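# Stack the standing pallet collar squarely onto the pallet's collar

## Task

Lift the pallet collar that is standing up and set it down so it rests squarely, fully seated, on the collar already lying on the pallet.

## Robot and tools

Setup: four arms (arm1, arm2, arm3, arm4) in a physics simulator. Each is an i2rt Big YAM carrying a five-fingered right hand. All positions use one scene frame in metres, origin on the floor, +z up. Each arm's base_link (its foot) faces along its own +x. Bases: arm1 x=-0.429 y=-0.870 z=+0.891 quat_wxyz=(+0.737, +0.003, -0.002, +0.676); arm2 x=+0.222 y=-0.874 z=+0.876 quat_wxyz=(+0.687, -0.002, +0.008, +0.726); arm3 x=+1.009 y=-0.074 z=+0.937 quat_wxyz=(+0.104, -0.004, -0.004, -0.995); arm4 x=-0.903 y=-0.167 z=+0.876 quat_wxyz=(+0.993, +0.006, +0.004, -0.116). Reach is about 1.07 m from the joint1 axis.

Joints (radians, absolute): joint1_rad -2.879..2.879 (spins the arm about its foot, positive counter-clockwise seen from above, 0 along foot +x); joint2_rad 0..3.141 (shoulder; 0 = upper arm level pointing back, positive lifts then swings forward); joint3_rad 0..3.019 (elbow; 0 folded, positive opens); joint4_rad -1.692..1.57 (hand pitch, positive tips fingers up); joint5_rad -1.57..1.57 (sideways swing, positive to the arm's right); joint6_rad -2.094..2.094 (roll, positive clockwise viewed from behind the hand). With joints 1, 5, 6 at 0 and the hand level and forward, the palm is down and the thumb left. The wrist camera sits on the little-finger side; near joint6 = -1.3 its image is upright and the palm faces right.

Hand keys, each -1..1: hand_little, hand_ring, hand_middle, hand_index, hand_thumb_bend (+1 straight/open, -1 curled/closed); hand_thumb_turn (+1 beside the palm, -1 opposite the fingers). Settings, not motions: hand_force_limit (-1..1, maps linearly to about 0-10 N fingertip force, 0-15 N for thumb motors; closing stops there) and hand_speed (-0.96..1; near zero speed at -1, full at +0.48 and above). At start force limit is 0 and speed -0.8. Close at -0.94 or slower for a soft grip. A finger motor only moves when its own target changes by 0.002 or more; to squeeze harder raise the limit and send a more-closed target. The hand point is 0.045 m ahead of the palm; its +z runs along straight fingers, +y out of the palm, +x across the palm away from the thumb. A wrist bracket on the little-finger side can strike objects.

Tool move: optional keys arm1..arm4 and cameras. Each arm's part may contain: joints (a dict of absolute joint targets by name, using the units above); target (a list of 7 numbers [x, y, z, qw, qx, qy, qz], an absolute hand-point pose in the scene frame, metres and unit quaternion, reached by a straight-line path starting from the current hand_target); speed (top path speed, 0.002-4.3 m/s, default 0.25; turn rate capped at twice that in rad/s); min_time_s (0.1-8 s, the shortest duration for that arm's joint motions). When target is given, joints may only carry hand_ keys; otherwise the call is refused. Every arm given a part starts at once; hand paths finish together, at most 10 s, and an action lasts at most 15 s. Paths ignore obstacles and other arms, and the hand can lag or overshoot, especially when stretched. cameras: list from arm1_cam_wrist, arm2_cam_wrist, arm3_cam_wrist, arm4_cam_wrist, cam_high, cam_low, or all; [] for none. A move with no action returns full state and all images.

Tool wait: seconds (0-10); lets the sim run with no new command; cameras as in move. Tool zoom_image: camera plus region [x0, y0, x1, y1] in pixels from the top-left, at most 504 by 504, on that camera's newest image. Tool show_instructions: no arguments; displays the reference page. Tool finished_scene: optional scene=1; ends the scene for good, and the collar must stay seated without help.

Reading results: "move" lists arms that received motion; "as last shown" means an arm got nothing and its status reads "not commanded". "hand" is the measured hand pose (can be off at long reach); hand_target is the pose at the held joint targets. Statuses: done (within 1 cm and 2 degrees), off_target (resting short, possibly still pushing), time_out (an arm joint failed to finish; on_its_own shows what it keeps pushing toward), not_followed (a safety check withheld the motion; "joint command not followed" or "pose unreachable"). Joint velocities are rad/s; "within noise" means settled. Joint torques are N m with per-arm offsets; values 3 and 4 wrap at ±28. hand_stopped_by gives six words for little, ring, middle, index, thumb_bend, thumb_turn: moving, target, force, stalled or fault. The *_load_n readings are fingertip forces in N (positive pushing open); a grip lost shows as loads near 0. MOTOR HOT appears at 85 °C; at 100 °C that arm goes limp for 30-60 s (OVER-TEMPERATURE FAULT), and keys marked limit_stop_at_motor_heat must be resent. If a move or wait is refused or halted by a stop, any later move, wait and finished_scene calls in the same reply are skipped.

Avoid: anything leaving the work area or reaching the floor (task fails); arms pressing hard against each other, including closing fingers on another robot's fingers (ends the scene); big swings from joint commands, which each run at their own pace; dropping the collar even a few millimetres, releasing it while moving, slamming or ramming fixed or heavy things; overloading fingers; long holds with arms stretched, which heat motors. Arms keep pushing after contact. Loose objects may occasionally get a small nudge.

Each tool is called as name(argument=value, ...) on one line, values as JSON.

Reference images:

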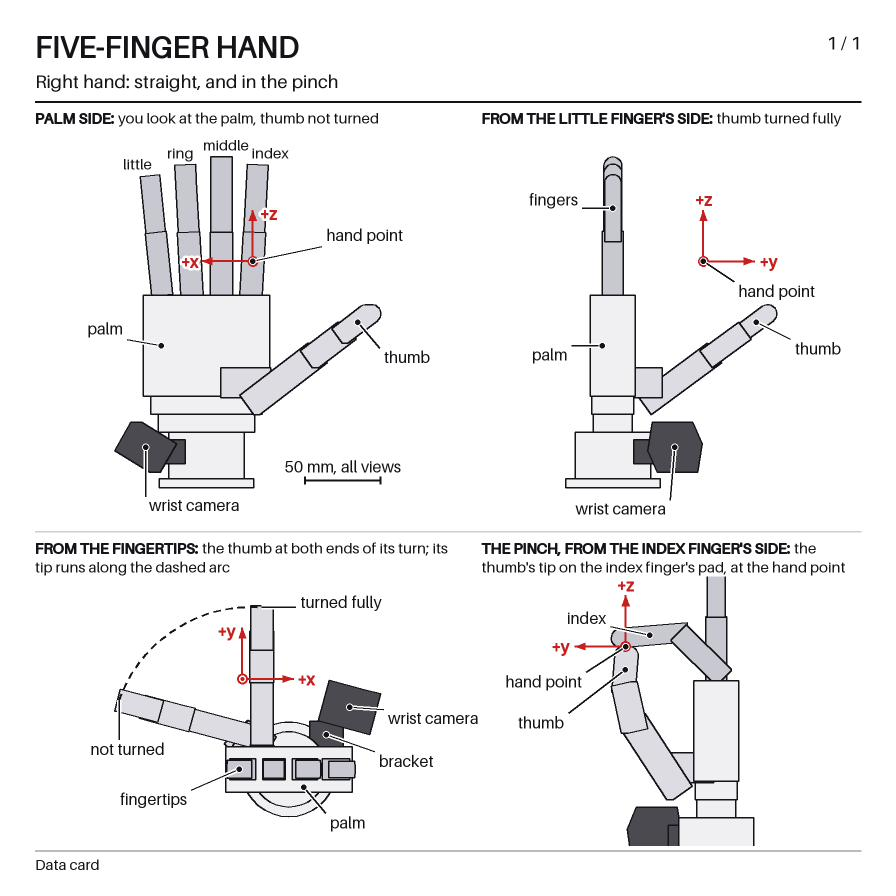

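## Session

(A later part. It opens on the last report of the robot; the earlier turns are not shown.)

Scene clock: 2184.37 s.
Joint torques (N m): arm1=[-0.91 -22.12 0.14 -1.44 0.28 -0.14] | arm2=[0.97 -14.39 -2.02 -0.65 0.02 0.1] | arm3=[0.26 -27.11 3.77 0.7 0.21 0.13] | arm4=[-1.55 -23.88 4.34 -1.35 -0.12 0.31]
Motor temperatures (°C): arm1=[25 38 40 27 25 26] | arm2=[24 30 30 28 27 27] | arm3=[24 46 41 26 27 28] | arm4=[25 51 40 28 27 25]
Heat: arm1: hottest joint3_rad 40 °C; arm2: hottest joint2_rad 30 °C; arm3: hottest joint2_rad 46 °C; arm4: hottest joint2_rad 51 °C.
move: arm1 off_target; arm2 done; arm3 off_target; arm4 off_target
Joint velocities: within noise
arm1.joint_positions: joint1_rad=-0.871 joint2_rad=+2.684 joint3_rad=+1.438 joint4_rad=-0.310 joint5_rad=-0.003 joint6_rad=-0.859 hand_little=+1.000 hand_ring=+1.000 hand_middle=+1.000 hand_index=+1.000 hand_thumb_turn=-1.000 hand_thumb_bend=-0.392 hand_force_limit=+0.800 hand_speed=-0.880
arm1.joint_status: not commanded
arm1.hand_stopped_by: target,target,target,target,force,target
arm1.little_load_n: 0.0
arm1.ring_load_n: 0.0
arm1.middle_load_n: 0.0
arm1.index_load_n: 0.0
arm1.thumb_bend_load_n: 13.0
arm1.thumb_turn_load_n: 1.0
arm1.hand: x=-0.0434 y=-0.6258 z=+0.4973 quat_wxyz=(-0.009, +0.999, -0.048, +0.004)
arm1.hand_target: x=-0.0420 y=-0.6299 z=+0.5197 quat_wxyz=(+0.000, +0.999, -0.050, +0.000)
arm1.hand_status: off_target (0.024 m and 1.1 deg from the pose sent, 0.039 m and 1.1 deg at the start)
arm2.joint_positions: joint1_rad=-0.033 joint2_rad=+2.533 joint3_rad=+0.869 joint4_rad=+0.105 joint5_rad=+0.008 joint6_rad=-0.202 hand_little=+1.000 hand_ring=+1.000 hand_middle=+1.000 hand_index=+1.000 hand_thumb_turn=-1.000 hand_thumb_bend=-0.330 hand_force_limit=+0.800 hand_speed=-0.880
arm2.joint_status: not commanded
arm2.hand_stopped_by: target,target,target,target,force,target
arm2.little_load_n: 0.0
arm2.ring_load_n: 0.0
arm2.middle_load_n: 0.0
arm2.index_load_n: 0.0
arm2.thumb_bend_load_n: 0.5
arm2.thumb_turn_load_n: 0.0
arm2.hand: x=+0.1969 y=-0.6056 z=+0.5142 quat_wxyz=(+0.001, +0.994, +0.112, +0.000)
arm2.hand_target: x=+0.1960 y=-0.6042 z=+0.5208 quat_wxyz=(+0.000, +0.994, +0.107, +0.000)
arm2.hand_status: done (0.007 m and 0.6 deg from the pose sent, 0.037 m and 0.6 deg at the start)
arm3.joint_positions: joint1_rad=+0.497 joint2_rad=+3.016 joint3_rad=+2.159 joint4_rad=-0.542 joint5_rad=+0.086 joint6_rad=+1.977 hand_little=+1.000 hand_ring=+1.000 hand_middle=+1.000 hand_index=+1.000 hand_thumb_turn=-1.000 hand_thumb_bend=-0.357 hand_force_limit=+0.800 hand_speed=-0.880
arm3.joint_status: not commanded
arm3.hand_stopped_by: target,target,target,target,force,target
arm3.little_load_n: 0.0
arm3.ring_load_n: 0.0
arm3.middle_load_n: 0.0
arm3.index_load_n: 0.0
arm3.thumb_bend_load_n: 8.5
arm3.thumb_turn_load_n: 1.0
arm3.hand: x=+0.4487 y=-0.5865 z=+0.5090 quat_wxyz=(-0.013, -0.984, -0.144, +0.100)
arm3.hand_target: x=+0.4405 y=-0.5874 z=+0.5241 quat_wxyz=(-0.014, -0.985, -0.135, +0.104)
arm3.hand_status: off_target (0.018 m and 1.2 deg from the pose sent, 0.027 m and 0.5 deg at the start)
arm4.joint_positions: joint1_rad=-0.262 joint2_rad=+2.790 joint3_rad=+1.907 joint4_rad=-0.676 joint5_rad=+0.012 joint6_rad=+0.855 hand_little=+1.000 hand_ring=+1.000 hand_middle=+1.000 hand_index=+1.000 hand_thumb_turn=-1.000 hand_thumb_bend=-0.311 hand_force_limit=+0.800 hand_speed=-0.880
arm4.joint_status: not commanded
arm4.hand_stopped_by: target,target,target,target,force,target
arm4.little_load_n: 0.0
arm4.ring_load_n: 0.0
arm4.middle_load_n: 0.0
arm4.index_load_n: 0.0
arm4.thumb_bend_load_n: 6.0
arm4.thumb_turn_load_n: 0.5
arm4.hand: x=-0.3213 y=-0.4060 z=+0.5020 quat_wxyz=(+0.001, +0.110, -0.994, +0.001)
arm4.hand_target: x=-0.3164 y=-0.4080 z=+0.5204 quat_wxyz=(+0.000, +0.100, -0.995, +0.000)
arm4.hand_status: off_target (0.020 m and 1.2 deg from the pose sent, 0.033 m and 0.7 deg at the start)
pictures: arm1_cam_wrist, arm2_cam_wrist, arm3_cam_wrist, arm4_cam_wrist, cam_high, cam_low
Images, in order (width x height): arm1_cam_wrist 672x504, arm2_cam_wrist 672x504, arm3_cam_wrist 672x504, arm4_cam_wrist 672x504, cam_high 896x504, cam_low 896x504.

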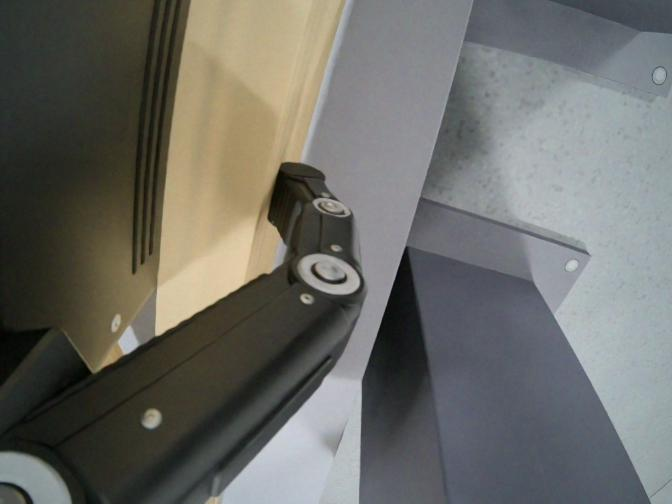

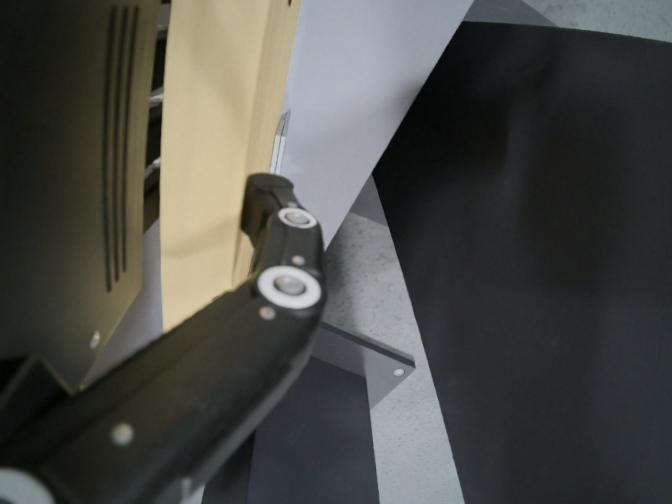

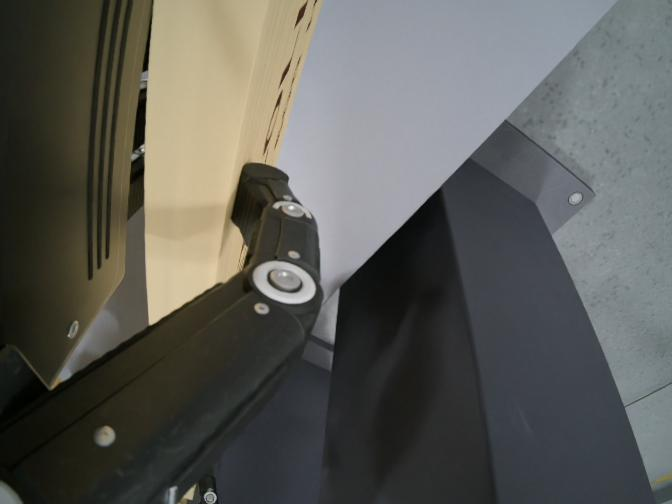

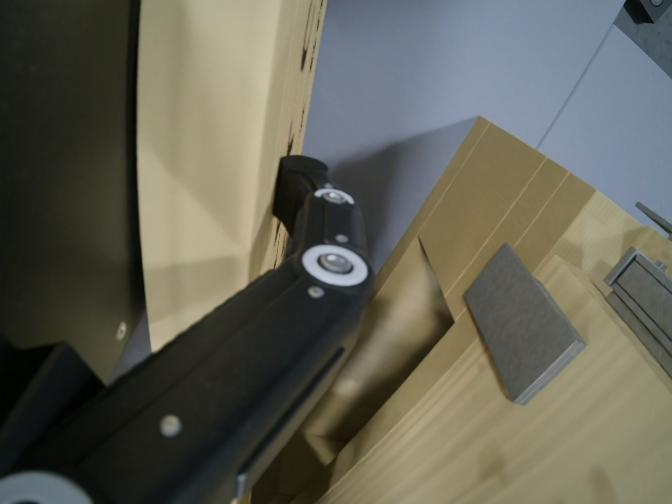

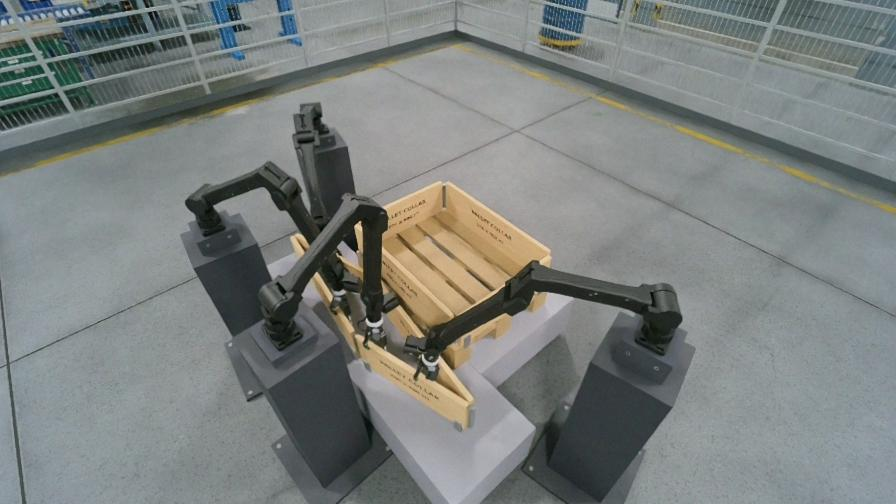

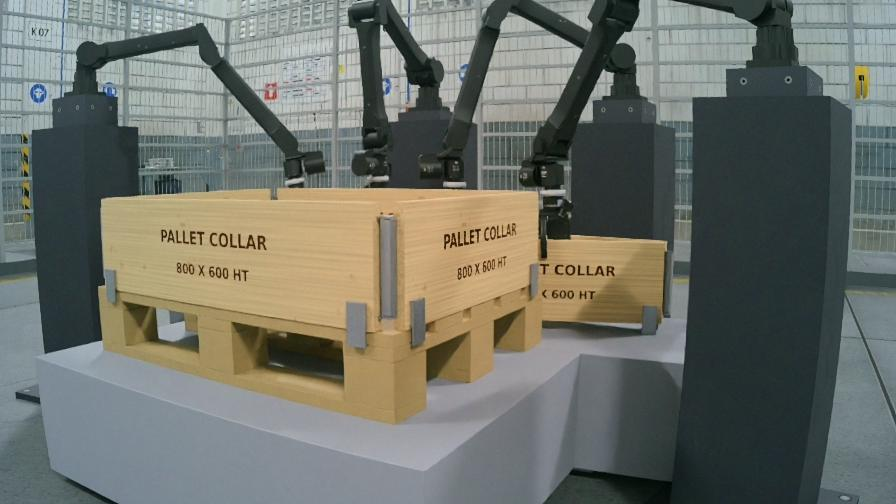

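move(arm1={"joints": {"hand_thumb_bend": 0.4, "hand_speed": -0.5}}, arm2={"joints": {"hand_thumb_bend": 1.0, "hand_speed": -0.5}}, arm3={"joints": {"hand_thumb_bend": 0.4, "hand_speed": -0.5}}, arm4={"joints": {"hand_thumb_bend": 0.4, "hand_speed": -0.5}})

move(arm2={"target": [0.196, -0.604, 0.74, 0, 0.9943, 0.107, 0], "speed": 0.2}, arm1={"target": [-0.05, -0.640, 0.74, 0, 0.9988, -0.050, 0], "speed": 0.2})

move(arm2={"target": [0.20, -0.43, 0.70, 0.437, -0.897, 0.0627, -0.0305], "speed": 0.25, "joints": {"hand_index": 0.2, "hand_middle": 0.2, "hand_ring": 0.2, "hand_little": 0.2}}, cameras=["all"])

Scene clock: 2405.40 s.
Joint torques (N m): arm1=[-0.09 -19.25 1.62 -0.21 0.12 -0.15] | arm2=[0.85 -14.27 -2.03 -0.65 0.02 0.09] | arm3=[0.32 -25.88 4.22 0.72 0.16 0.09] | arm4=[-1.55 -22.77 4.63 -0.79 -0.09 0.25]
Motor temperatures (°C): arm1=[25 47 37 27 24 26] | arm2=[24 32 29 27 27 27] | arm3=[24 50 36 26 27 28] | arm4=[25 54 38 28 27 24]
Heat: arm1: hottest joint2_rad 47 °C; arm2: hottest joint2_rad 32 °C; arm3: hottest joint2_rad 50 °C; arm4: hottest joint2_rad 54 °C.
move: arm1 done; arm2 done; arm3 done; arm4 done
Joint velocities: within noise
arm1.joint_positions: joint1_rad=-0.870 joint2_rad=+2.651 joint3_rad=+1.422 joint4_rad=-0.343 joint5_rad=+0.002 joint6_rad=-0.859 hand_little=+1.000 hand_ring=+1.000 hand_middle=+1.000 hand_index=+1.000 hand_thumb_turn=-1.000 hand_thumb_bend=+0.400 hand_force_limit=+0.800 hand_speed=-0.500
arm1.joint_status: all done
arm1.hand_stopped_by: target,target,target,target,target,target
arm1.little_load_n: 0.0
arm1.ring_load_n: 0.0
arm1.middle_load_n: 0.0
arm1.index_load_n: 0.0
arm1.thumb_bend_load_n: 0.0
arm1.thumb_turn_load_n: 0.0
arm1.hand: x=-0.0440 y=-0.6273 z=+0.5129 quat_wxyz=(-0.002, +0.999, -0.048, +0.000)
arm1.hand_target: x=-0.0421 y=-0.6299 z=+0.5197 quat_wxyz=(+0.000, +0.999, -0.050, +0.000)
arm1.hand_status: not commanded
arm2.joint_positions: joint1_rad=-0.033 joint2_rad=+2.533 joint3_rad=+0.869 joint4_rad=+0.105 joint5_rad=+0.008 joint6_rad=-0.202 hand_little=+1.000 hand_ring=+1.000 hand_middle=+1.000 hand_index=+1.000 hand_thumb_turn=-1.000 hand_thumb_bend=+1.000 hand_force_limit=+0.800 hand_speed=-0.500
arm2.joint_status: all done
arm2.hand_stopped_by: target,target,target,target,target,target
arm2.little_load_n: 0.0
arm2.ring_load_n: -0.5
arm2.middle_load_n: 0.5
arm2.index_load_n: 0.0
arm2.thumb_bend_load_n: 0.0
arm2.thumb_turn_load_n: 0.0
arm2.hand: x=+0.1969 y=-0.6056 z=+0.5142 quat_wxyz=(+0.001, +0.994, +0.112, +0.000)
arm2.hand_target: x=+0.1960 y=-0.6042 z=+0.5208 quat_wxyz=(+0.000, +0.994, +0.107, +0.000)
arm2.hand_status: not commanded
arm3.joint_positions: joint1_rad=+0.497 joint2_rad=+2.999 joint3_rad=+2.153 joint4_rad=-0.542 joint5_rad=+0.088 joint6_rad=+1.981 hand_little=+1.000 hand_ring=+1.000 hand_middle=+1.000 hand_index=+1.000 hand_thumb_turn=-1.000 hand_thumb_bend=+0.400 hand_force_limit=+0.800 hand_speed=-0.500
arm3.joint_status: all done
arm3.hand_stopped_by: target,target,target,target,target,target
arm3.little_load_n: 0.0
arm3.ring_load_n: 0.0
arm3.middle_load_n: 0.0
arm3.index_load_n: 0.0
arm3.thumb_bend_load_n: 0.0
arm3.thumb_turn_load_n: 0.0
arm3.hand: x=+0.4434 y=-0.5904 z=+0.5195 quat_wxyz=(-0.015, -0.984, -0.142, +0.105)
arm3.hand_target: x=+0.4405 y=-0.5875 z=+0.5242 quat_wxyz=(-0.014, -0.985, -0.135, +0.104)
arm3.hand_status: not commanded
arm4.joint_positions: joint1_rad=-0.262 joint2_rad=+2.768 joint3_rad=+1.904 joint4_rad=-0.688 joint5_rad=+0.011 joint6_rad=+0.860 hand_little=+1.000 hand_ring=+1.000 hand_middle=+1.000 hand_index=+1.000 hand_thumb_turn=-1.000 hand_thumb_bend=+0.400 hand_force_limit=+0.800 hand_speed=-0.500
arm4.joint_status: all done
arm4.hand_stopped_by: target,target,target,target,target,target
arm4.little_load_n: 0.0
arm4.ring_load_n: 0.0
arm4.middle_load_n: 0.0
arm4.index_load_n: 0.0
arm4.thumb_bend_load_n: 0.0
arm4.thumb_turn_load_n: 0.0
arm4.hand: x=-0.3153 y=-0.4092 z=+0.5152 quat_wxyz=(-0.002, +0.107, -0.994, +0.003)
arm4.hand_target: x=-0.3164 y=-0.4081 z=+0.5204 quat_wxyz=(+0.000, +0.100, -0.995, +0.000)
arm4.hand_status: not commanded
pictures: none

Scene clock: 2407.37 s.
Joint torques (N m): arm1=[-0.67 -16.79 3.84 -0.09 0.09 -0.19] | arm2=[1.2 -11.22 2.67 -0.64 0.03 0.11] | arm3=[0.32 -25.88 4.21 0.75 0.15 0.09] | arm4=[-1.2 -22.65 4.56 -0.72 -0.09 0.27]
Motor temperatures (°C): arm1=[25 47 37 27 24 26] | arm2=[24 32 29 27 27 27] | arm3=[24 50 36 26 27 28] | arm4=[25 54 38 28 27 24]
Heat: arm1: hottest joint2_rad 47 °C; arm2: hottest joint2_rad 32 °C; arm3: hottest joint2_rad 50 °C; arm4: hottest joint2_rad 54 °C.
move: arm1 done; arm2 done
Joint velocities: arm1=[within noise] | arm2=[within noise] | arm3=[within noise] | arm4=[-0.005 -0.005 0.007 -0.002 -0.022 -0.154]
arm1.joint_positions: joint1_rad=-0.872 joint2_rad=+2.123 joint3_rad=+1.194 joint4_rad=-0.642 joint5_rad=+0.002 joint6_rad=-0.859 hand_little=+1.000 hand_ring=+1.000 hand_middle=+1.000 hand_index=+1.000 hand_thumb_turn=-1.000 hand_thumb_bend=+0.400 hand_force_limit=+0.800 hand_speed=-0.500
arm1.joint_status: not commanded
arm1.hand_stopped_by: target,target,target,target,target,target
arm1.little_load_n: 0.0
arm1.ring_load_n: 0.0
arm1.middle_load_n: 0.0
arm1.index_load_n: 0.0
arm1.thumb_bend_load_n: 0.0
arm1.thumb_turn_load_n: 0.0
arm1.hand: x=-0.0505 y=-0.6346 z=+0.7350 quat_wxyz=(-0.002, +0.999, -0.049, +0.000)
arm1.hand_target: x=-0.0500 y=-0.6399 z=+0.7398 quat_wxyz=(+0.000, +0.999, -0.050, +0.000)
arm1.hand_status: done (0.007 m and 0.3 deg from the pose sent, 0.228 m and 0.3 deg at the start)
arm2.joint_positions: joint1_rad=-0.033 joint2_rad=+1.815 joint3_rad=+0.668 joint4_rad=-0.406 joint5_rad=+0.008 joint6_rad=-0.196 hand_little=+1.000 hand_ring=+1.000 hand_middle=+1.000 hand_index=+1.000 hand_thumb_turn=-1.000 hand_thumb_bend=+1.000 hand_force_limit=+0.800 hand_speed=-0.500
arm2.joint_status: not commanded
arm2.hand_stopped_by: target,target,target,target,target,target
arm2.little_load_n: 0.0
arm2.ring_load_n: 0.0
arm2.middle_load_n: 0.0
arm2.index_load_n: 0.0
arm2.thumb_bend_load_n: 0.0
arm2.thumb_turn_load_n: 0.0
arm2.hand: x=+0.1983 y=-0.6009 z=+0.7362 quat_wxyz=(-0.002, +0.994, +0.109, +0.000)
arm2.hand_target: x=+0.1961 y=-0.6040 z=+0.7398 quat_wxyz=(+0.000, +0.994, +0.107, +0.000)
arm2.hand_status: done (0.005 m and 0.3 deg from the pose sent, 0.226 m and 0.6 deg at the start)
arm3, arm4: as last shown
pictures: none

Scene clock: 2410.23 s.
Joint torques (N m): arm1=[-0.38 -16.73 3.93 -0.1 0.1 -0.18] | arm2=[1.38 -9.88 0.77 1.68 0.14 0.09] | arm3=[0.32 -25.82 4.21 0.72 0.15 0.09] | arm4=[-0.91 -22.42 4.67 -0.72 -0.11 0.28]
Motor temperatures (°C): arm1=[25 47 37 27 24 26] | arm2=[24 32 29 27 27 27] | arm3=[24 50 36 26 27 27] | arm4=[25 54 38 28 27 24]
Heat: arm1: hottest joint2_rad 47 °C; arm2: hottest joint2_rad 32 °C; arm3: hottest joint2_rad 50 °C; arm4: hottest joint2_rad 54 °C.
move: arm2 done
Joint velocities: within noise
arm1, arm3, arm4: as last shown
arm2.joint_positions: joint1_rad=-0.038 joint2_rad=+2.085 joint3_rad=+0.519 joint4_rad=+0.906 joint5_rad=+0.131 joint6_rad=+0.084 hand_little=+0.200 hand_ring=+0.200 hand_middle=+0.200 hand_index=+0.200 hand_thumb_turn=-1.000 hand_thumb_bend=+1.000 hand_force_limit=+0.800 hand_speed=-0.500
arm2.joint_status: all done
arm2.hand_stopped_by: target,target,target,target,target,target
arm2.little_load_n: 0.0
arm2.ring_load_n: 0.0
arm2.middle_load_n: 0.0
arm2.index_load_n: 0.0
arm2.thumb_bend_load_n: 0.0
arm2.thumb_turn_load_n: 0.0
arm2.hand: x=+0.2035 y=-0.4287 z=+0.7031 quat_wxyz=(-0.435, +0.898, -0.060, +0.033)
arm2.hand_target: x=+0.2000 y=-0.4301 z=+0.7001 quat_wxyz=(-0.437, +0.897, -0.063, +0.030)
arm2.hand_status: done (0.005 m and 0.5 deg from the pose sent, 0.175 m and 55.4 deg at the start)
pictures: arm1_cam_wrist, arm2_cam_wrist, arm3_cam_wrist, arm4_cam_wrist, cam_high, cam_low
Images, in order (width x height): arm1_cam_wrist 672x504, arm2_cam_wrist 672x504, arm3_cam_wrist 672x504, arm4_cam_wrist 672x504, cam_high 896x504, cam_low 896x504.

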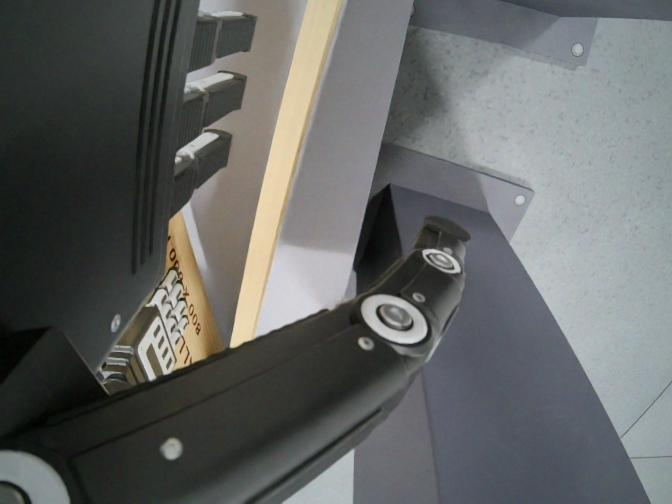

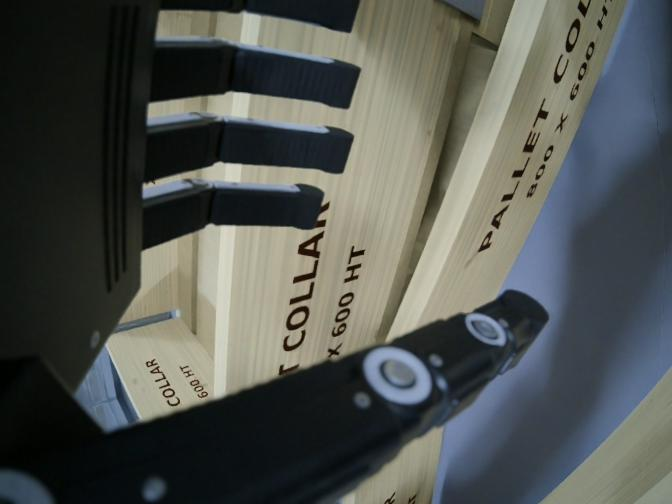

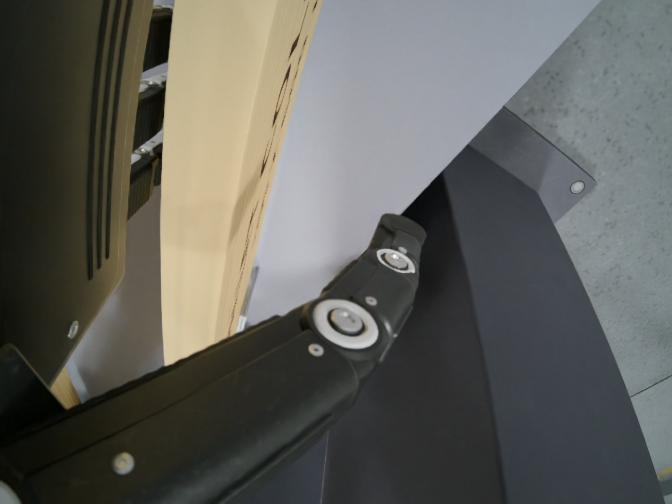

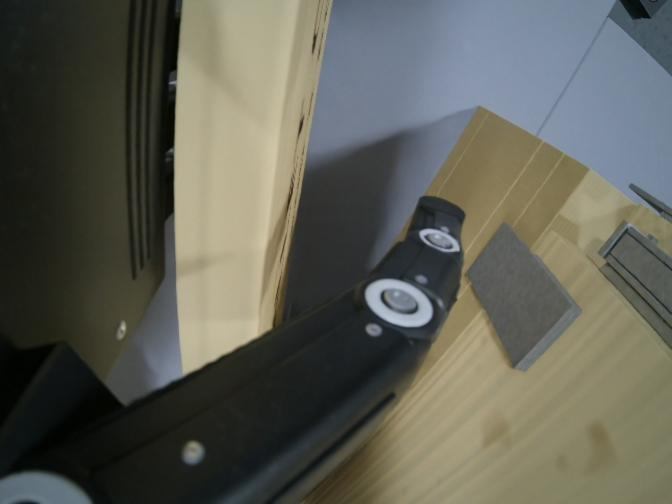

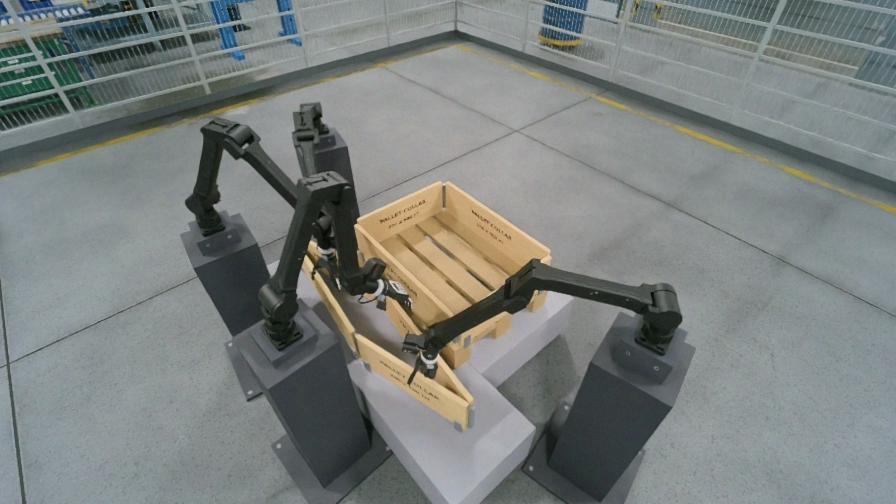

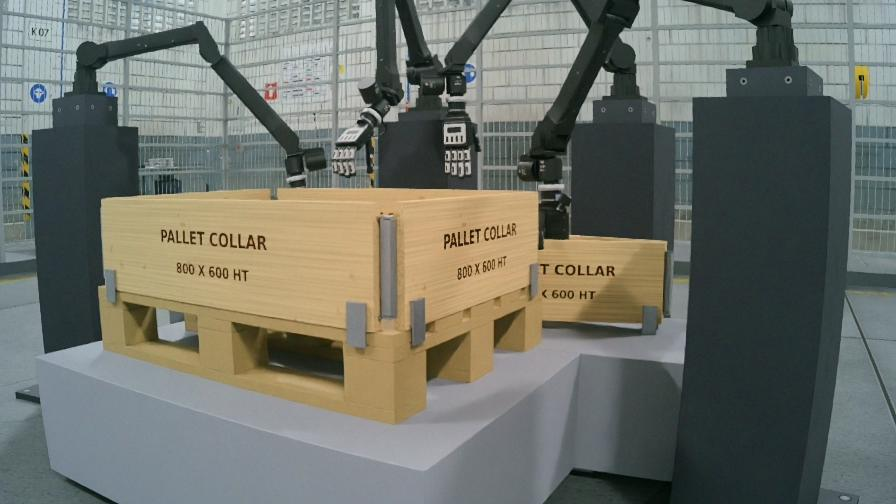

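move(arm2={"target": [0.20, -0.340, 0.64, 0.437, -0.897, 0.0627, -0.0305], "speed": 0.15, "joints": {"hand_index": -0.05, "hand_middle": -0.05, "hand_ring": -0.05, "hand_little": -0.05}}, cameras=["arm2_cam_wrist", "cam_high", "cam_low"])

zoom_image(camera="cam_high", region=[330, 220, 510, 400])

Scene clock: 2448.97 s.
Joint torques (N m): arm1=[-0.85 -16.85 3.75 -0.13 0.11 -0.19] | arm2=[0.85 -12.98 3.1 0.55 -0.03 0.04] | arm3=[0.38 -25.82 4.22 0.72 0.15 0.09] | arm4=[-1.08 -22.36 4.77 -0.66 -0.11 0.26]
Motor temperatures (°C): arm1=[25 44 37 27 24 26] | arm2=[24 30 29 28 27 27] | arm3=[24 51 36 26 27 27] | arm4=[25 50 38 28 27 24]
Heat: arm1: hottest joint2_rad 44 °C; arm2: hottest joint2_rad 30 °C; arm3: hottest joint2_rad 51 °C; arm4: hottest joint2_rad 50 °C.
move: arm2 done
Joint velocities: within noise
arm1, arm3, arm4: as last shown
arm2.joint_positions: joint1_rad=-0.038 joint2_rad=+2.299 joint3_rad=+0.804 joint4_rad=+0.850 joint5_rad=+0.131 joint6_rad=+0.084 hand_little=-0.050 hand_ring=-0.050 hand_middle=-0.050 hand_index=-0.050 hand_thumb_turn=-1.000 hand_thumb_bend=+1.000 hand_force_limit=+0.800 hand_speed=-0.500
arm2.joint_status: all done
arm2.hand_stopped_by: target,target,target,target,target,target
arm2.little_load_n: 0.0
arm2.ring_load_n: 0.0
arm2.middle_load_n: 0.0
arm2.index_load_n: 0.0
arm2.thumb_bend_load_n: 0.0
arm2.thumb_turn_load_n: 0.0
arm2.hand: x=+0.2016 y=-0.3420 z=+0.6468 quat_wxyz=(-0.442, +0.895, -0.061, +0.033)
arm2.hand_target: x=+0.2000 y=-0.3403 z=+0.6401 quat_wxyz=(-0.437, +0.897, -0.063, +0.031)
arm2.hand_status: done (0.007 m and 0.7 deg from the pose sent, 0.109 m and 0.5 deg at the start)
Images, in order (width x height): arm2_cam_wrist 672x504, cam_high 896x504, cam_low 896x504.

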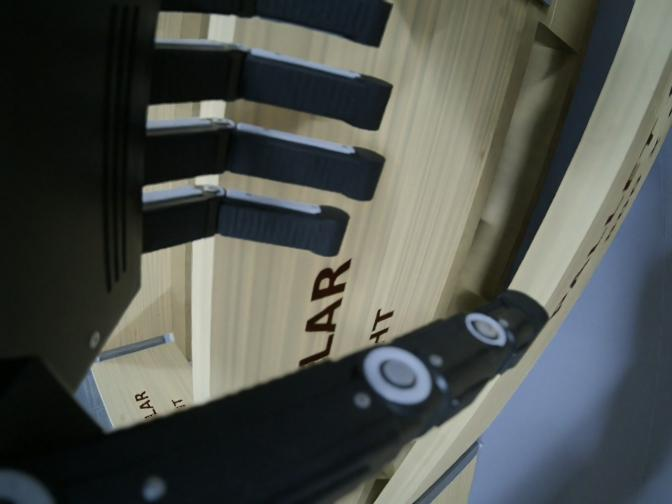

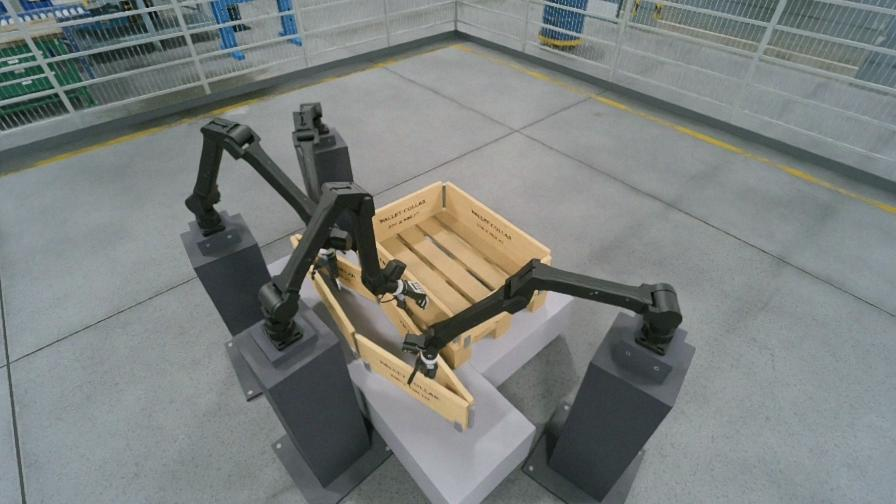

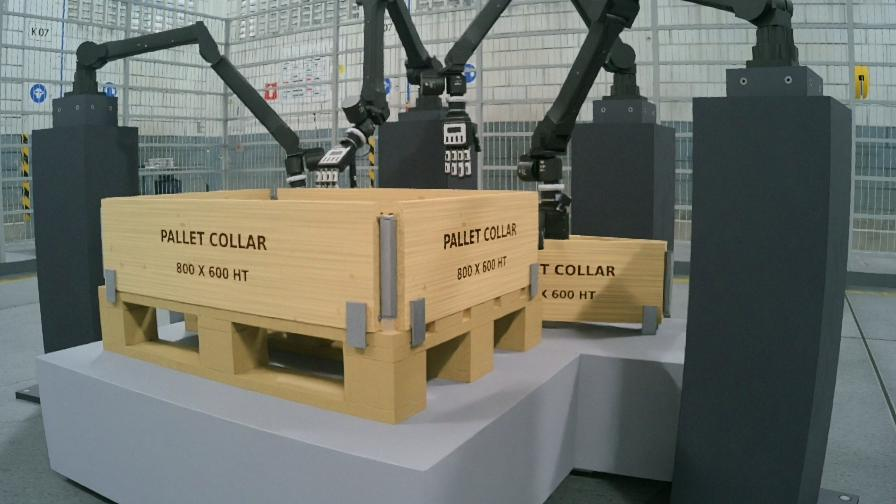

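Scaled by 2.800.

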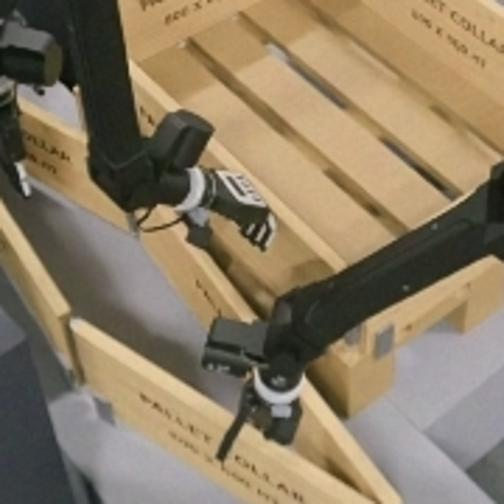

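move(arm2={"target": [0.20, -0.340, 0.53, 0.437, -0.897, 0.0627, -0.0305], "speed": 0.1}, cameras=["arm2_cam_wrist", "cam_high"])

zoom_image(camera="cam_high", region=[330, 220, 510, 400])

Scene clock: 2463.80 s.
Joint torques (N m): arm1=[-0.38 -16.91 3.75 -0.18 0.08 -0.18] | arm2=[0.79 -13.92 1.11 1.63 -0.02 0.03] | arm3=[0.32 -25.82 4.21 0.72 0.15 0.1] | arm4=[-1.26 -22.59 4.72 -0.76 -0.07 0.24]
Motor temperatures (°C): arm1=[25 44 37 27 24 26] | arm2=[24 31 29 28 27 27] | arm3=[24 51 36 26 27 27] | arm4=[25 50 38 28 27 24]
Heat: arm1: hottest joint2_rad 44 °C; arm2: hottest joint2_rad 31 °C; arm3: hottest joint2_rad 51 °C; arm4: hottest joint2_rad 50 °C.
move: arm2 done
Joint velocities: within noise
arm1, arm3, arm4: as last shown
arm2.joint_positions: joint1_rad=-0.038 joint2_rad=+2.627 joint3_rad=+0.988 joint4_rad=+0.967 joint5_rad=+0.130 joint6_rad=+0.084 hand_little=-0.050 hand_ring=-0.050 hand_middle=-0.050 hand_index=-0.050 hand_thumb_turn=-1.000 hand_thumb_bend=+1.000 hand_force_limit=+0.800 hand_speed=-0.500
arm2.joint_status: not commanded
arm2.hand_stopped_by: target,target,target,target,target,target
arm2.little_load_n: 0.0
arm2.ring_load_n: 0.0
arm2.middle_load_n: 0.0
arm2.index_load_n: 0.0
arm2.thumb_bend_load_n: 0.0
arm2.thumb_turn_load_n: 0.5
arm2.hand: x=+0.2003 y=-0.3438 z=+0.5315 quat_wxyz=(-0.429, +0.901, -0.060, +0.033)
arm2.hand_target: x=+0.2000 y=-0.3401 z=+0.5301 quat_wxyz=(-0.437, +0.897, -0.063, +0.030)
arm2.hand_status: done (0.004 m and 1.1 deg from the pose sent, 0.117 m and 0.7 deg at the start)
Images, in order (width x height): arm2_cam_wrist 672x504, cam_high 896x504.

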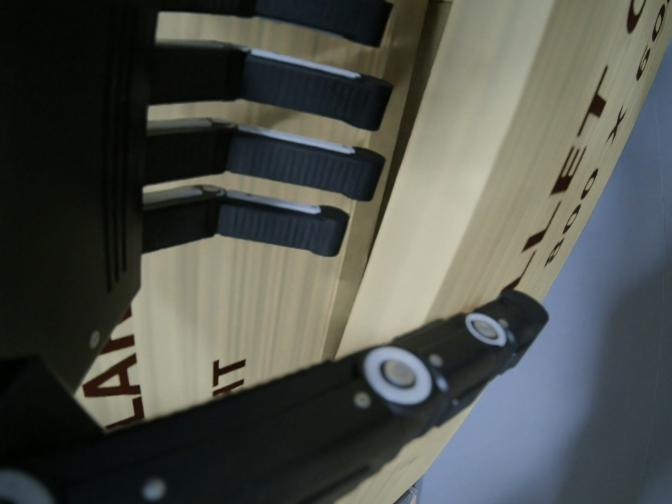

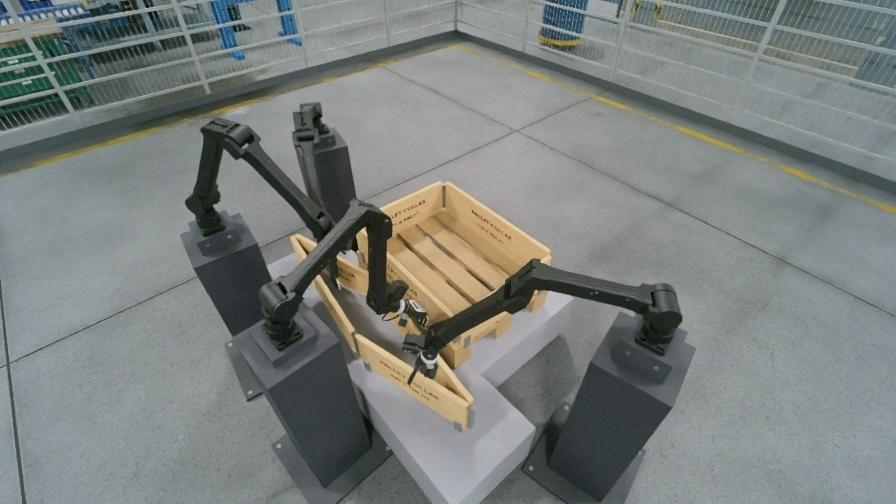

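Scaled by 2.800.

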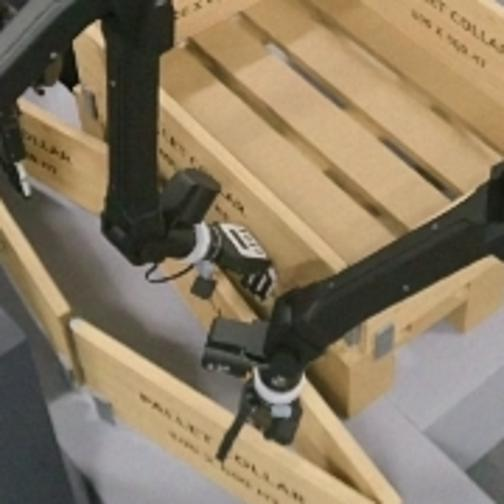

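move(arm2={"target": [0.20, -0.338, 0.492, 0.437, -0.897, 0.0627, -0.0305], "speed": 0.08}, cameras=["arm2_cam_wrist"])

Scene clock: 2473.13 s.
Joint torques (N m): arm1=[-0.5 -16.85 3.67 -0.16 0.1 -0.16] | arm2=[0.62 -14.27 0.76 1.68 -0.02 0.02] | arm3=[0.38 -25.88 4.21 0.75 0.15 0.09] | arm4=[-1.2 -22.48 4.68 -0.8 -0.1 0.27]
Motor temperatures (°C): arm1=[25 44 37 27 24 26] | arm2=[24 31 29 28 27 27] | arm3=[24 51 36 26 27 27] | arm4=[25 49 38 28 27 24]
Heat: arm1: hottest joint2_rad 44 °C; arm2: hottest joint2_rad 31 °C; arm3: hottest joint2_rad 51 °C; arm4: hottest joint2_rad 49 °C.
move: arm2 done
Joint velocities: within noise
arm1, arm3, arm4: as last shown
arm2.joint_positions: joint1_rad=-0.038 joint2_rad=+2.732 joint3_rad=+1.072 joint4_rad=+0.986 joint5_rad=+0.129 joint6_rad=+0.084 hand_little=-0.050 hand_ring=-0.050 hand_middle=-0.050 hand_index=-0.050 hand_thumb_turn=-1.000 hand_thumb_bend=+1.000 hand_force_limit=+0.800 hand_speed=-0.500
arm2.joint_status: not commanded
arm2.hand_stopped_by: target,target,target,target,target,target
arm2.little_load_n: 0.0
arm2.ring_load_n: 0.0
arm2.middle_load_n: 0.0
arm2.index_load_n: 0.0
arm2.thumb_bend_load_n: 0.0
arm2.thumb_turn_load_n: 0.0
arm2.hand: x=+0.1998 y=-0.3413 z=+0.4933 quat_wxyz=(-0.429, +0.901, -0.060, +0.033)
arm2.hand_target: x=+0.2000 y=-0.3381 z=+0.4920 quat_wxyz=(-0.437, +0.897, -0.063, +0.031)
arm2.hand_status: done (0.004 m and 1.1 deg from the pose sent, 0.040 m and 1.1 deg at the start)
Images, in order (width x height): arm2_cam_wrist 672x504.

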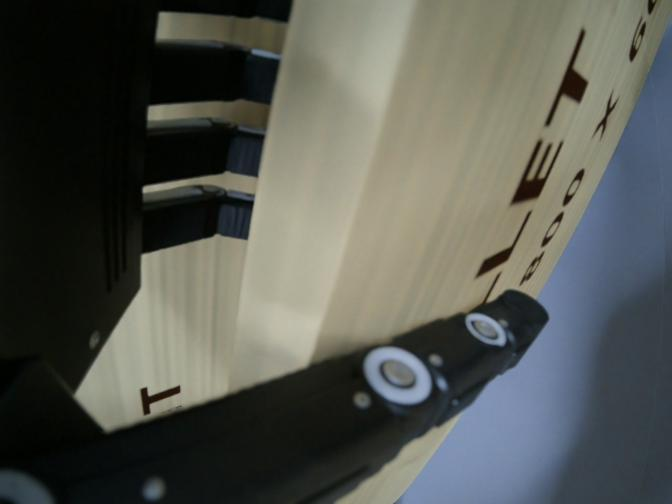

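move(arm2={"target": [0.20, -0.332, 0.473, 0.437, -0.897, 0.0627, -0.0305], "speed": 0.06}, cameras=["arm2_cam_wrist"])

Scene clock: 2488.17 s.
Joint torques (N m): arm1=[-0.91 -16.73 3.77 -0.05 0.12 -0.16] | arm2=[0.38 -14.15 1.55 1.47 0 0.02] | arm3=[0.32 -25.82 4.22 0.73 0.15 0.09] | arm4=[-1.03 -22.18 4.7 -0.81 -0.1 0.24]
Motor temperatures (°C): arm1=[25 43 37 27 24 26] | arm2=[24 31 29 28 27 27] | arm3=[24 51 36 26 27 27] | arm4=[25 49 38 28 27 24]
Heat: arm1: hottest joint2_rad 43 °C; arm2: hottest joint2_rad 31 °C; arm3: hottest joint2_rad 51 °C; arm4: hottest joint2_rad 49 °C.
move: arm2 done
Joint velocities: within noise
arm1, arm3, arm4: as last shown
arm2.joint_positions: joint1_rad=-0.038 joint2_rad=+2.780 joint3_rad=+1.119 joint4_rad=+0.986 joint5_rad=+0.128 joint6_rad=+0.084 hand_little=-0.050 hand_ring=-0.050 hand_middle=-0.050 hand_index=-0.050 hand_thumb_turn=-1.000 hand_thumb_bend=+1.000 hand_force_limit=+0.800 hand_speed=-0.500
arm2.joint_status: not commanded
arm2.hand_stopped_by: target,target,target,target,target,target
arm2.little_load_n: 0.0
arm2.ring_load_n: 0.0
arm2.middle_load_n: 0.0
arm2.index_load_n: 0.0
arm2.thumb_bend_load_n: 0.0
arm2.thumb_turn_load_n: 0.0
arm2.hand: x=+0.1994 y=-0.3380 z=+0.4752 quat_wxyz=(-0.429, +0.901, -0.059, +0.032)
arm2.hand_target: x=+0.2000 y=-0.3322 z=+0.4731 quat_wxyz=(-0.437, +0.897, -0.063, +0.031)
arm2.hand_status: done (0.006 m and 1.1 deg from the pose sent, 0.022 m and 1.1 deg at the start)
Images, in order (width x height): arm2_cam_wrist 672x504.

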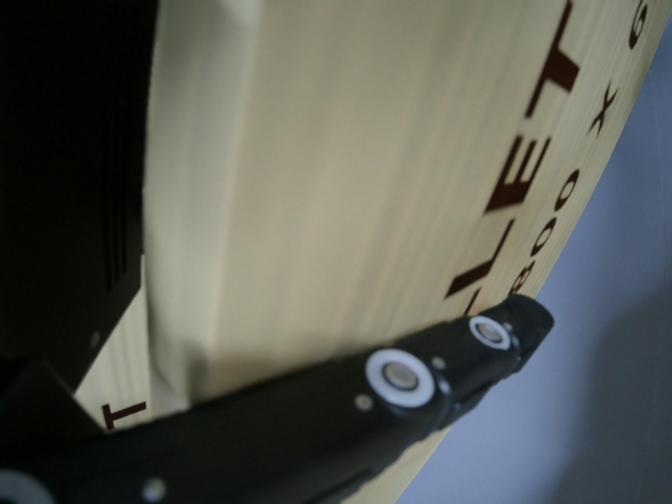

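move(arm2={"joints": {"hand_index": -1, "hand_middle": -1, "hand_ring": -1, "hand_little": -1, "hand_speed": -0.85, "hand_force_limit": 0.6}}, cameras=["arm2_cam_wrist"])

Scene clock: 2498.93 s.
Joint torques (N m): arm1=[-0.91 -17.14 3.84 -0.05 0.11 -0.18] | arm2=[0.56 -14.39 0.73 1.44 0.01 0.02] | arm3=[0.26 -25.82 4.22 0.73 0.15 0.09] | arm4=[-1.08 -22.77 4.64 -0.87 -0.1 0.27]
Motor temperatures (°C): arm1=[25 43 37 27 24 26] | arm2=[24 31 29 28 27 27] | arm3=[24 51 36 26 27 27] | arm4=[25 49 38 28 27 24]
Heat: arm1: hottest joint2_rad 43 °C; arm2: hottest joint2_rad 31 °C; arm3: hottest joint2_rad 51 °C; arm4: hottest joint2_rad 49 °C.
move: arm2 off_target
Joint velocities: within noise
arm1, arm3, arm4: as last shown
arm2.joint_positions: joint1_rad=-0.038 joint2_rad=+2.780 joint3_rad=+1.130 joint4_rad=+0.986 joint5_rad=+0.127 joint6_rad=+0.084 hand_little=-0.743 hand_ring=-0.534 hand_middle=-0.423 hand_index=-0.588 hand_thumb_turn=-1.000 hand_thumb_bend=+1.000 hand_force_limit=+0.600 hand_speed=-0.850
arm2.joint_status: hand_little off_target (ended at -0.743, target -1.000); hand_ring off_target (ended at -0.534, target -1.000); hand_middle off_target (ended at -0.423, target -1.000); hand_index off_target (ended at -0.588, target -1.000); the others done
arm2.hand_stopped_by: force,force,force,force,target,target
arm2.little_load_n: 8.0
arm2.ring_load_n: 1.5
arm2.middle_load_n: 0.0
arm2.index_load_n: 6.5
arm2.thumb_bend_load_n: 0.5
arm2.thumb_turn_load_n: -0.5
arm2.hand: x=+0.1992 y=-0.3320 z=+0.4764 quat_wxyz=(-0.433, +0.899, -0.059, +0.032)
arm2.hand_target: x=+0.2000 y=-0.3322 z=+0.4731 quat_wxyz=(-0.437, +0.897, -0.063, +0.031)
arm2.hand_status: not commanded
arm3.thumb_bend_load_n: -0.5
Images, in order (width x height): arm2_cam_wrist 672x504.

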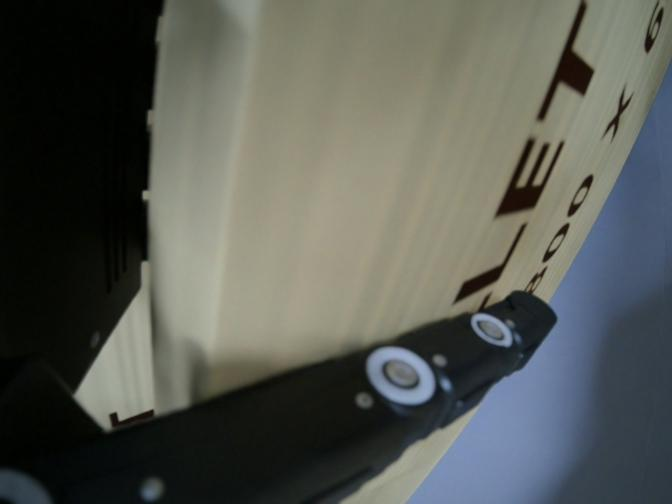

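move(arm2={"joints": {"hand_index": -0.95, "hand_middle": -0.95, "hand_ring": -0.95, "hand_little": -0.95, "hand_speed": -0.88, "hand_force_limit": 1.0}})

move(arm2={"joints": {"hand_middle": -0.9, "hand_ring": -0.9, "hand_index": -0.9, "hand_little": -0.9}}, cameras=["arm2_cam_wrist", "cam_high"])

Scene clock: 2506.90 s.
Joint torques (N m): arm1=[-0.67 -16.73 3.74 -0.03 0.11 -0.2] | arm2=[0.5 -14.51 0.55 1.37 0.23 0.12] | arm3=[0.5 -25.88 4.34 0.7 0.02 0.1] | arm4=[-0.97 -22.3 4.63 -0.76 -0.06 0.27]
Motor temperatures (°C): arm1=[25 43 37 27 24 26] | arm2=[24 31 29 28 27 27] | arm3=[24 51 36 26 27 27] | arm4=[25 49 38 28 27 24]
Heat: arm1: hottest joint2_rad 43 °C; arm2: hottest joint2_rad 31 °C; arm3: hottest joint2_rad 51 °C; arm4: hottest joint2_rad 49 °C.
move: arm2 off_target
Joint velocities: within noise
arm1: as last shown
arm2.joint_positions: joint1_rad=-0.038 joint2_rad=+2.781 joint3_rad=+1.132 joint4_rad=+0.990 joint5_rad=+0.121 joint6_rad=+0.075 hand_little=-0.841 hand_ring=-0.608 hand_middle=-0.508 hand_index=-0.607 hand_thumb_turn=-1.000 hand_thumb_bend=+1.000 hand_force_limit=+1.000 hand_speed=-0.880
arm2.joint_status: hand_little off_target (ended at -0.841, target -0.950); hand_ring off_target (ended at -0.608, target -0.950); hand_middle off_target (ended at -0.508, target -0.950); hand_index off_target (ended at -0.607, target -0.950); the others done
arm2.hand_stopped_by: force,force,force,force,target,target
arm2.little_load_n: 10.0
arm2.ring_load_n: 6.5
arm2.middle_load_n: 7.0
arm2.index_load_n: 0.0
arm2.thumb_bend_load_n: 0.5
arm2.thumb_turn_load_n: -0.5
arm2.hand: x=+0.1983 y=-0.3306 z=+0.4766 quat_wxyz=(-0.435, +0.898, -0.054, +0.031)
arm2.hand_target: x=+0.2000 y=-0.3322 z=+0.4731 quat_wxyz=(-0.437, +0.897, -0.063, +0.031)
arm2.hand_status: not commanded
arm3.joint_positions: joint1_rad=+0.493 joint2_rad=+2.999 joint3_rad=+2.151 joint4_rad=-0.542 joint5_rad=+0.091 joint6_rad=+1.981 hand_little=+1.000 hand_ring=+1.000 hand_middle=+1.000 hand_index=+1.000 hand_thumb_turn=-1.000 hand_thumb_bend=+0.400 hand_force_limit=+0.800 hand_speed=-0.500
arm3.joint_status: not commanded
arm3.hand_stopped_by: target,target,target,target,target,target
arm3.little_load_n: 0.0
arm3.ring_load_n: 0.0
arm3.middle_load_n: 0.0
arm3.index_load_n: 0.0
arm3.thumb_bend_load_n: 0.0
arm3.thumb_turn_load_n: 0.0
arm3.hand: x=+0.4423 y=-0.5874 z=+0.5186 quat_wxyz=(-0.013, -0.984, -0.140, +0.105)
arm3.hand_target: x=+0.4405 y=-0.5874 z=+0.5241 quat_wxyz=(-0.014, -0.985, -0.135, +0.104)
arm3.hand_status: not commanded
arm4.joint_positions: joint1_rad=-0.262 joint2_rad=+2.768 joint3_rad=+1.904 joint4_rad=-0.688 joint5_rad=+0.011 joint6_rad=+0.860 hand_little=+1.000 hand_ring=+1.000 hand_middle=+1.000 hand_index=+1.000 hand_thumb_turn=-1.000 hand_thumb_bend=+0.400 hand_force_limit=+0.800 hand_speed=-0.500
arm4.joint_status: not commanded
arm4.hand_stopped_by: target,target,target,target,target,target
arm4.little_load_n: 0.0
arm4.ring_load_n: 0.0
arm4.middle_load_n: 0.5
arm4.index_load_n: 0.0
arm4.thumb_bend_load_n: 0.0
arm4.thumb_turn_load_n: 0.0
arm4.hand: x=-0.3153 y=-0.4092 z=+0.5152 quat_wxyz=(-0.002, +0.107, -0.994, +0.003)
arm4.hand_target: x=-0.3164 y=-0.4081 z=+0.5204 quat_wxyz=(+0.000, +0.100, -0.995, +0.000)
arm4.hand_status: not commanded
pictures: none

Scene clock: 2507.43 s.
Joint torques (N m): arm1=[-0.91 -16.73 3.89 -0.2 0.08 -0.18] | arm2=[0.56 -14.8 0.59 1.21 0.26 0.13] | arm3=[0.56 -25.76 4.31 0.72 0.03 0.09] | arm4=[-1.32 -22.48 4.6 -0.83 -0.08 0.24]
Motor temperatures (°C): arm1=[25 43 37 27 24 26] | arm2=[24 31 29 28 27 27] | arm3=[24 51 36 26 27 27] | arm4=[25 49 38 28 27 24]
Heat: arm1: hottest joint2_rad 43 °C; arm2: hottest joint2_rad 31 °C; arm3: hottest joint2_rad 51 °C; arm4: hottest joint2_rad 49 °C.
move: arm2 off_target
Joint velocities: within noise
arm1.joint_positions: joint1_rad=-0.872 joint2_rad=+2.123 joint3_rad=+1.194 joint4_rad=-0.642 joint5_rad=+0.002 joint6_rad=-0.859 hand_little=+1.000 hand_ring=+1.000 hand_middle=+1.000 hand_index=+1.000 hand_thumb_turn=-1.000 hand_thumb_bend=+0.400 hand_force_limit=+0.800 hand_speed=-0.500
arm1.joint_status: not commanded
arm1.hand_stopped_by: target,target,target,target,target,target
arm1.little_load_n: 0.0
arm1.ring_load_n: 0.0
arm1.middle_load_n: 0.0
arm1.index_load_n: 0.5
arm1.thumb_bend_load_n: 0.0
arm1.thumb_turn_load_n: 0.0
arm1.hand: x=-0.0505 y=-0.6346 z=+0.7350 quat_wxyz=(-0.002, +0.999, -0.049, +0.000)
arm1.hand_target: x=-0.0500 y=-0.6399 z=+0.7398 quat_wxyz=(+0.000, +0.999, -0.050, +0.000)
arm1.hand_status: not commanded
arm2.joint_positions: joint1_rad=-0.038 joint2_rad=+2.783 joint3_rad=+1.132 joint4_rad=+0.994 joint5_rad=+0.120 joint6_rad=+0.074 hand_little=-0.849 hand_ring=-0.626 hand_middle=-0.515 hand_index=-0.658 hand_thumb_turn=-1.000 hand_thumb_bend=+1.000 hand_force_limit=+1.000 hand_speed=-0.880
arm2.joint_status: hand_little off_target (ended at -0.849, target -0.900); hand_ring off_target (ended at -0.626, target -0.900); hand_middle off_target (ended at -0.515, target -0.900); hand_index off_target (ended at -0.658, target -0.900)
arm2.hand_stopped_by: force,force,force,force,target,target
arm2.little_load_n: 7.0
arm2.ring_load_n: 9.5
arm2.middle_load_n: 7.0
arm2.index_load_n: 12.0
arm2.thumb_bend_load_n: 1.0
arm2.thumb_turn_load_n: -1.0
arm2.hand: x=+0.1983 y=-0.3304 z=+0.4767 quat_wxyz=(-0.437, +0.898, -0.053, +0.030)
arm2.hand_target: x=+0.2000 y=-0.3322 z=+0.4731 quat_wxyz=(-0.437, +0.897, -0.063, +0.030)
arm2.hand_status: not commanded
arm3, arm4: as last shown
arm3.joint_positions: joint1_rad=+0.493 joint2_rad=+2.999 joint3_rad=+2.151 joint4_rad=-0.542 joint5_rad=+0.092 joint6_rad=+1.981 hand_little=+1.000 hand_ring=+1.000 hand_middle=+1.000 hand_index=+1.000 hand_thumb_turn=-1.000 hand_thumb_bend=+0.400 hand_force_limit=+0.800 hand_speed=-0.500
arm3.thumb_turn_load_n: -0.5
arm3.hand: x=+0.4423 y=-0.5873 z=+0.5186 quat_wxyz=(-0.013, -0.984, -0.140, +0.105)
arm3.hand_target: x=+0.4405 y=-0.5873 z=+0.5241 quat_wxyz=(-0.014, -0.985, -0.135, +0.104)
arm4.middle_load_n: 0.0
Images, in order (width x height): arm2_cam_wrist 672x504, cam_high 896x504.

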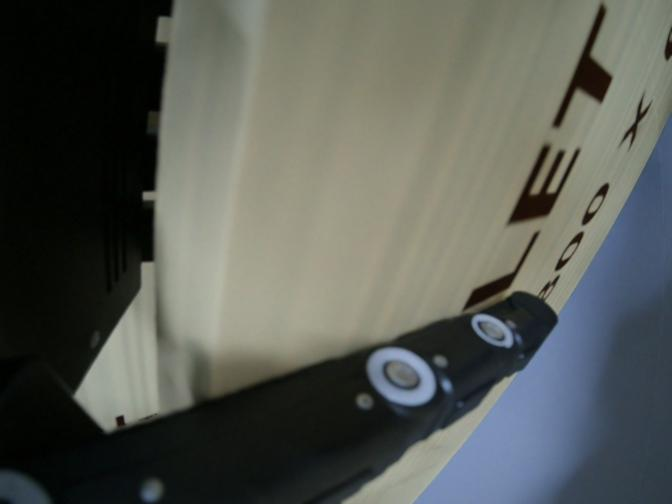

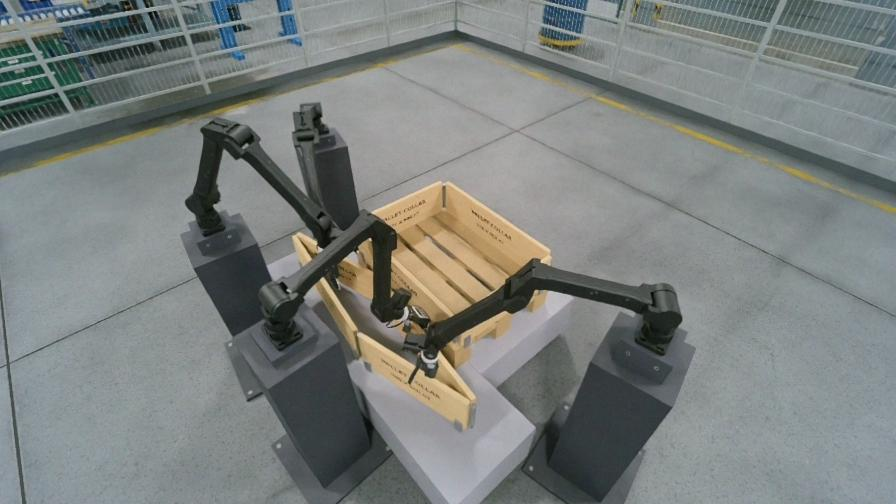

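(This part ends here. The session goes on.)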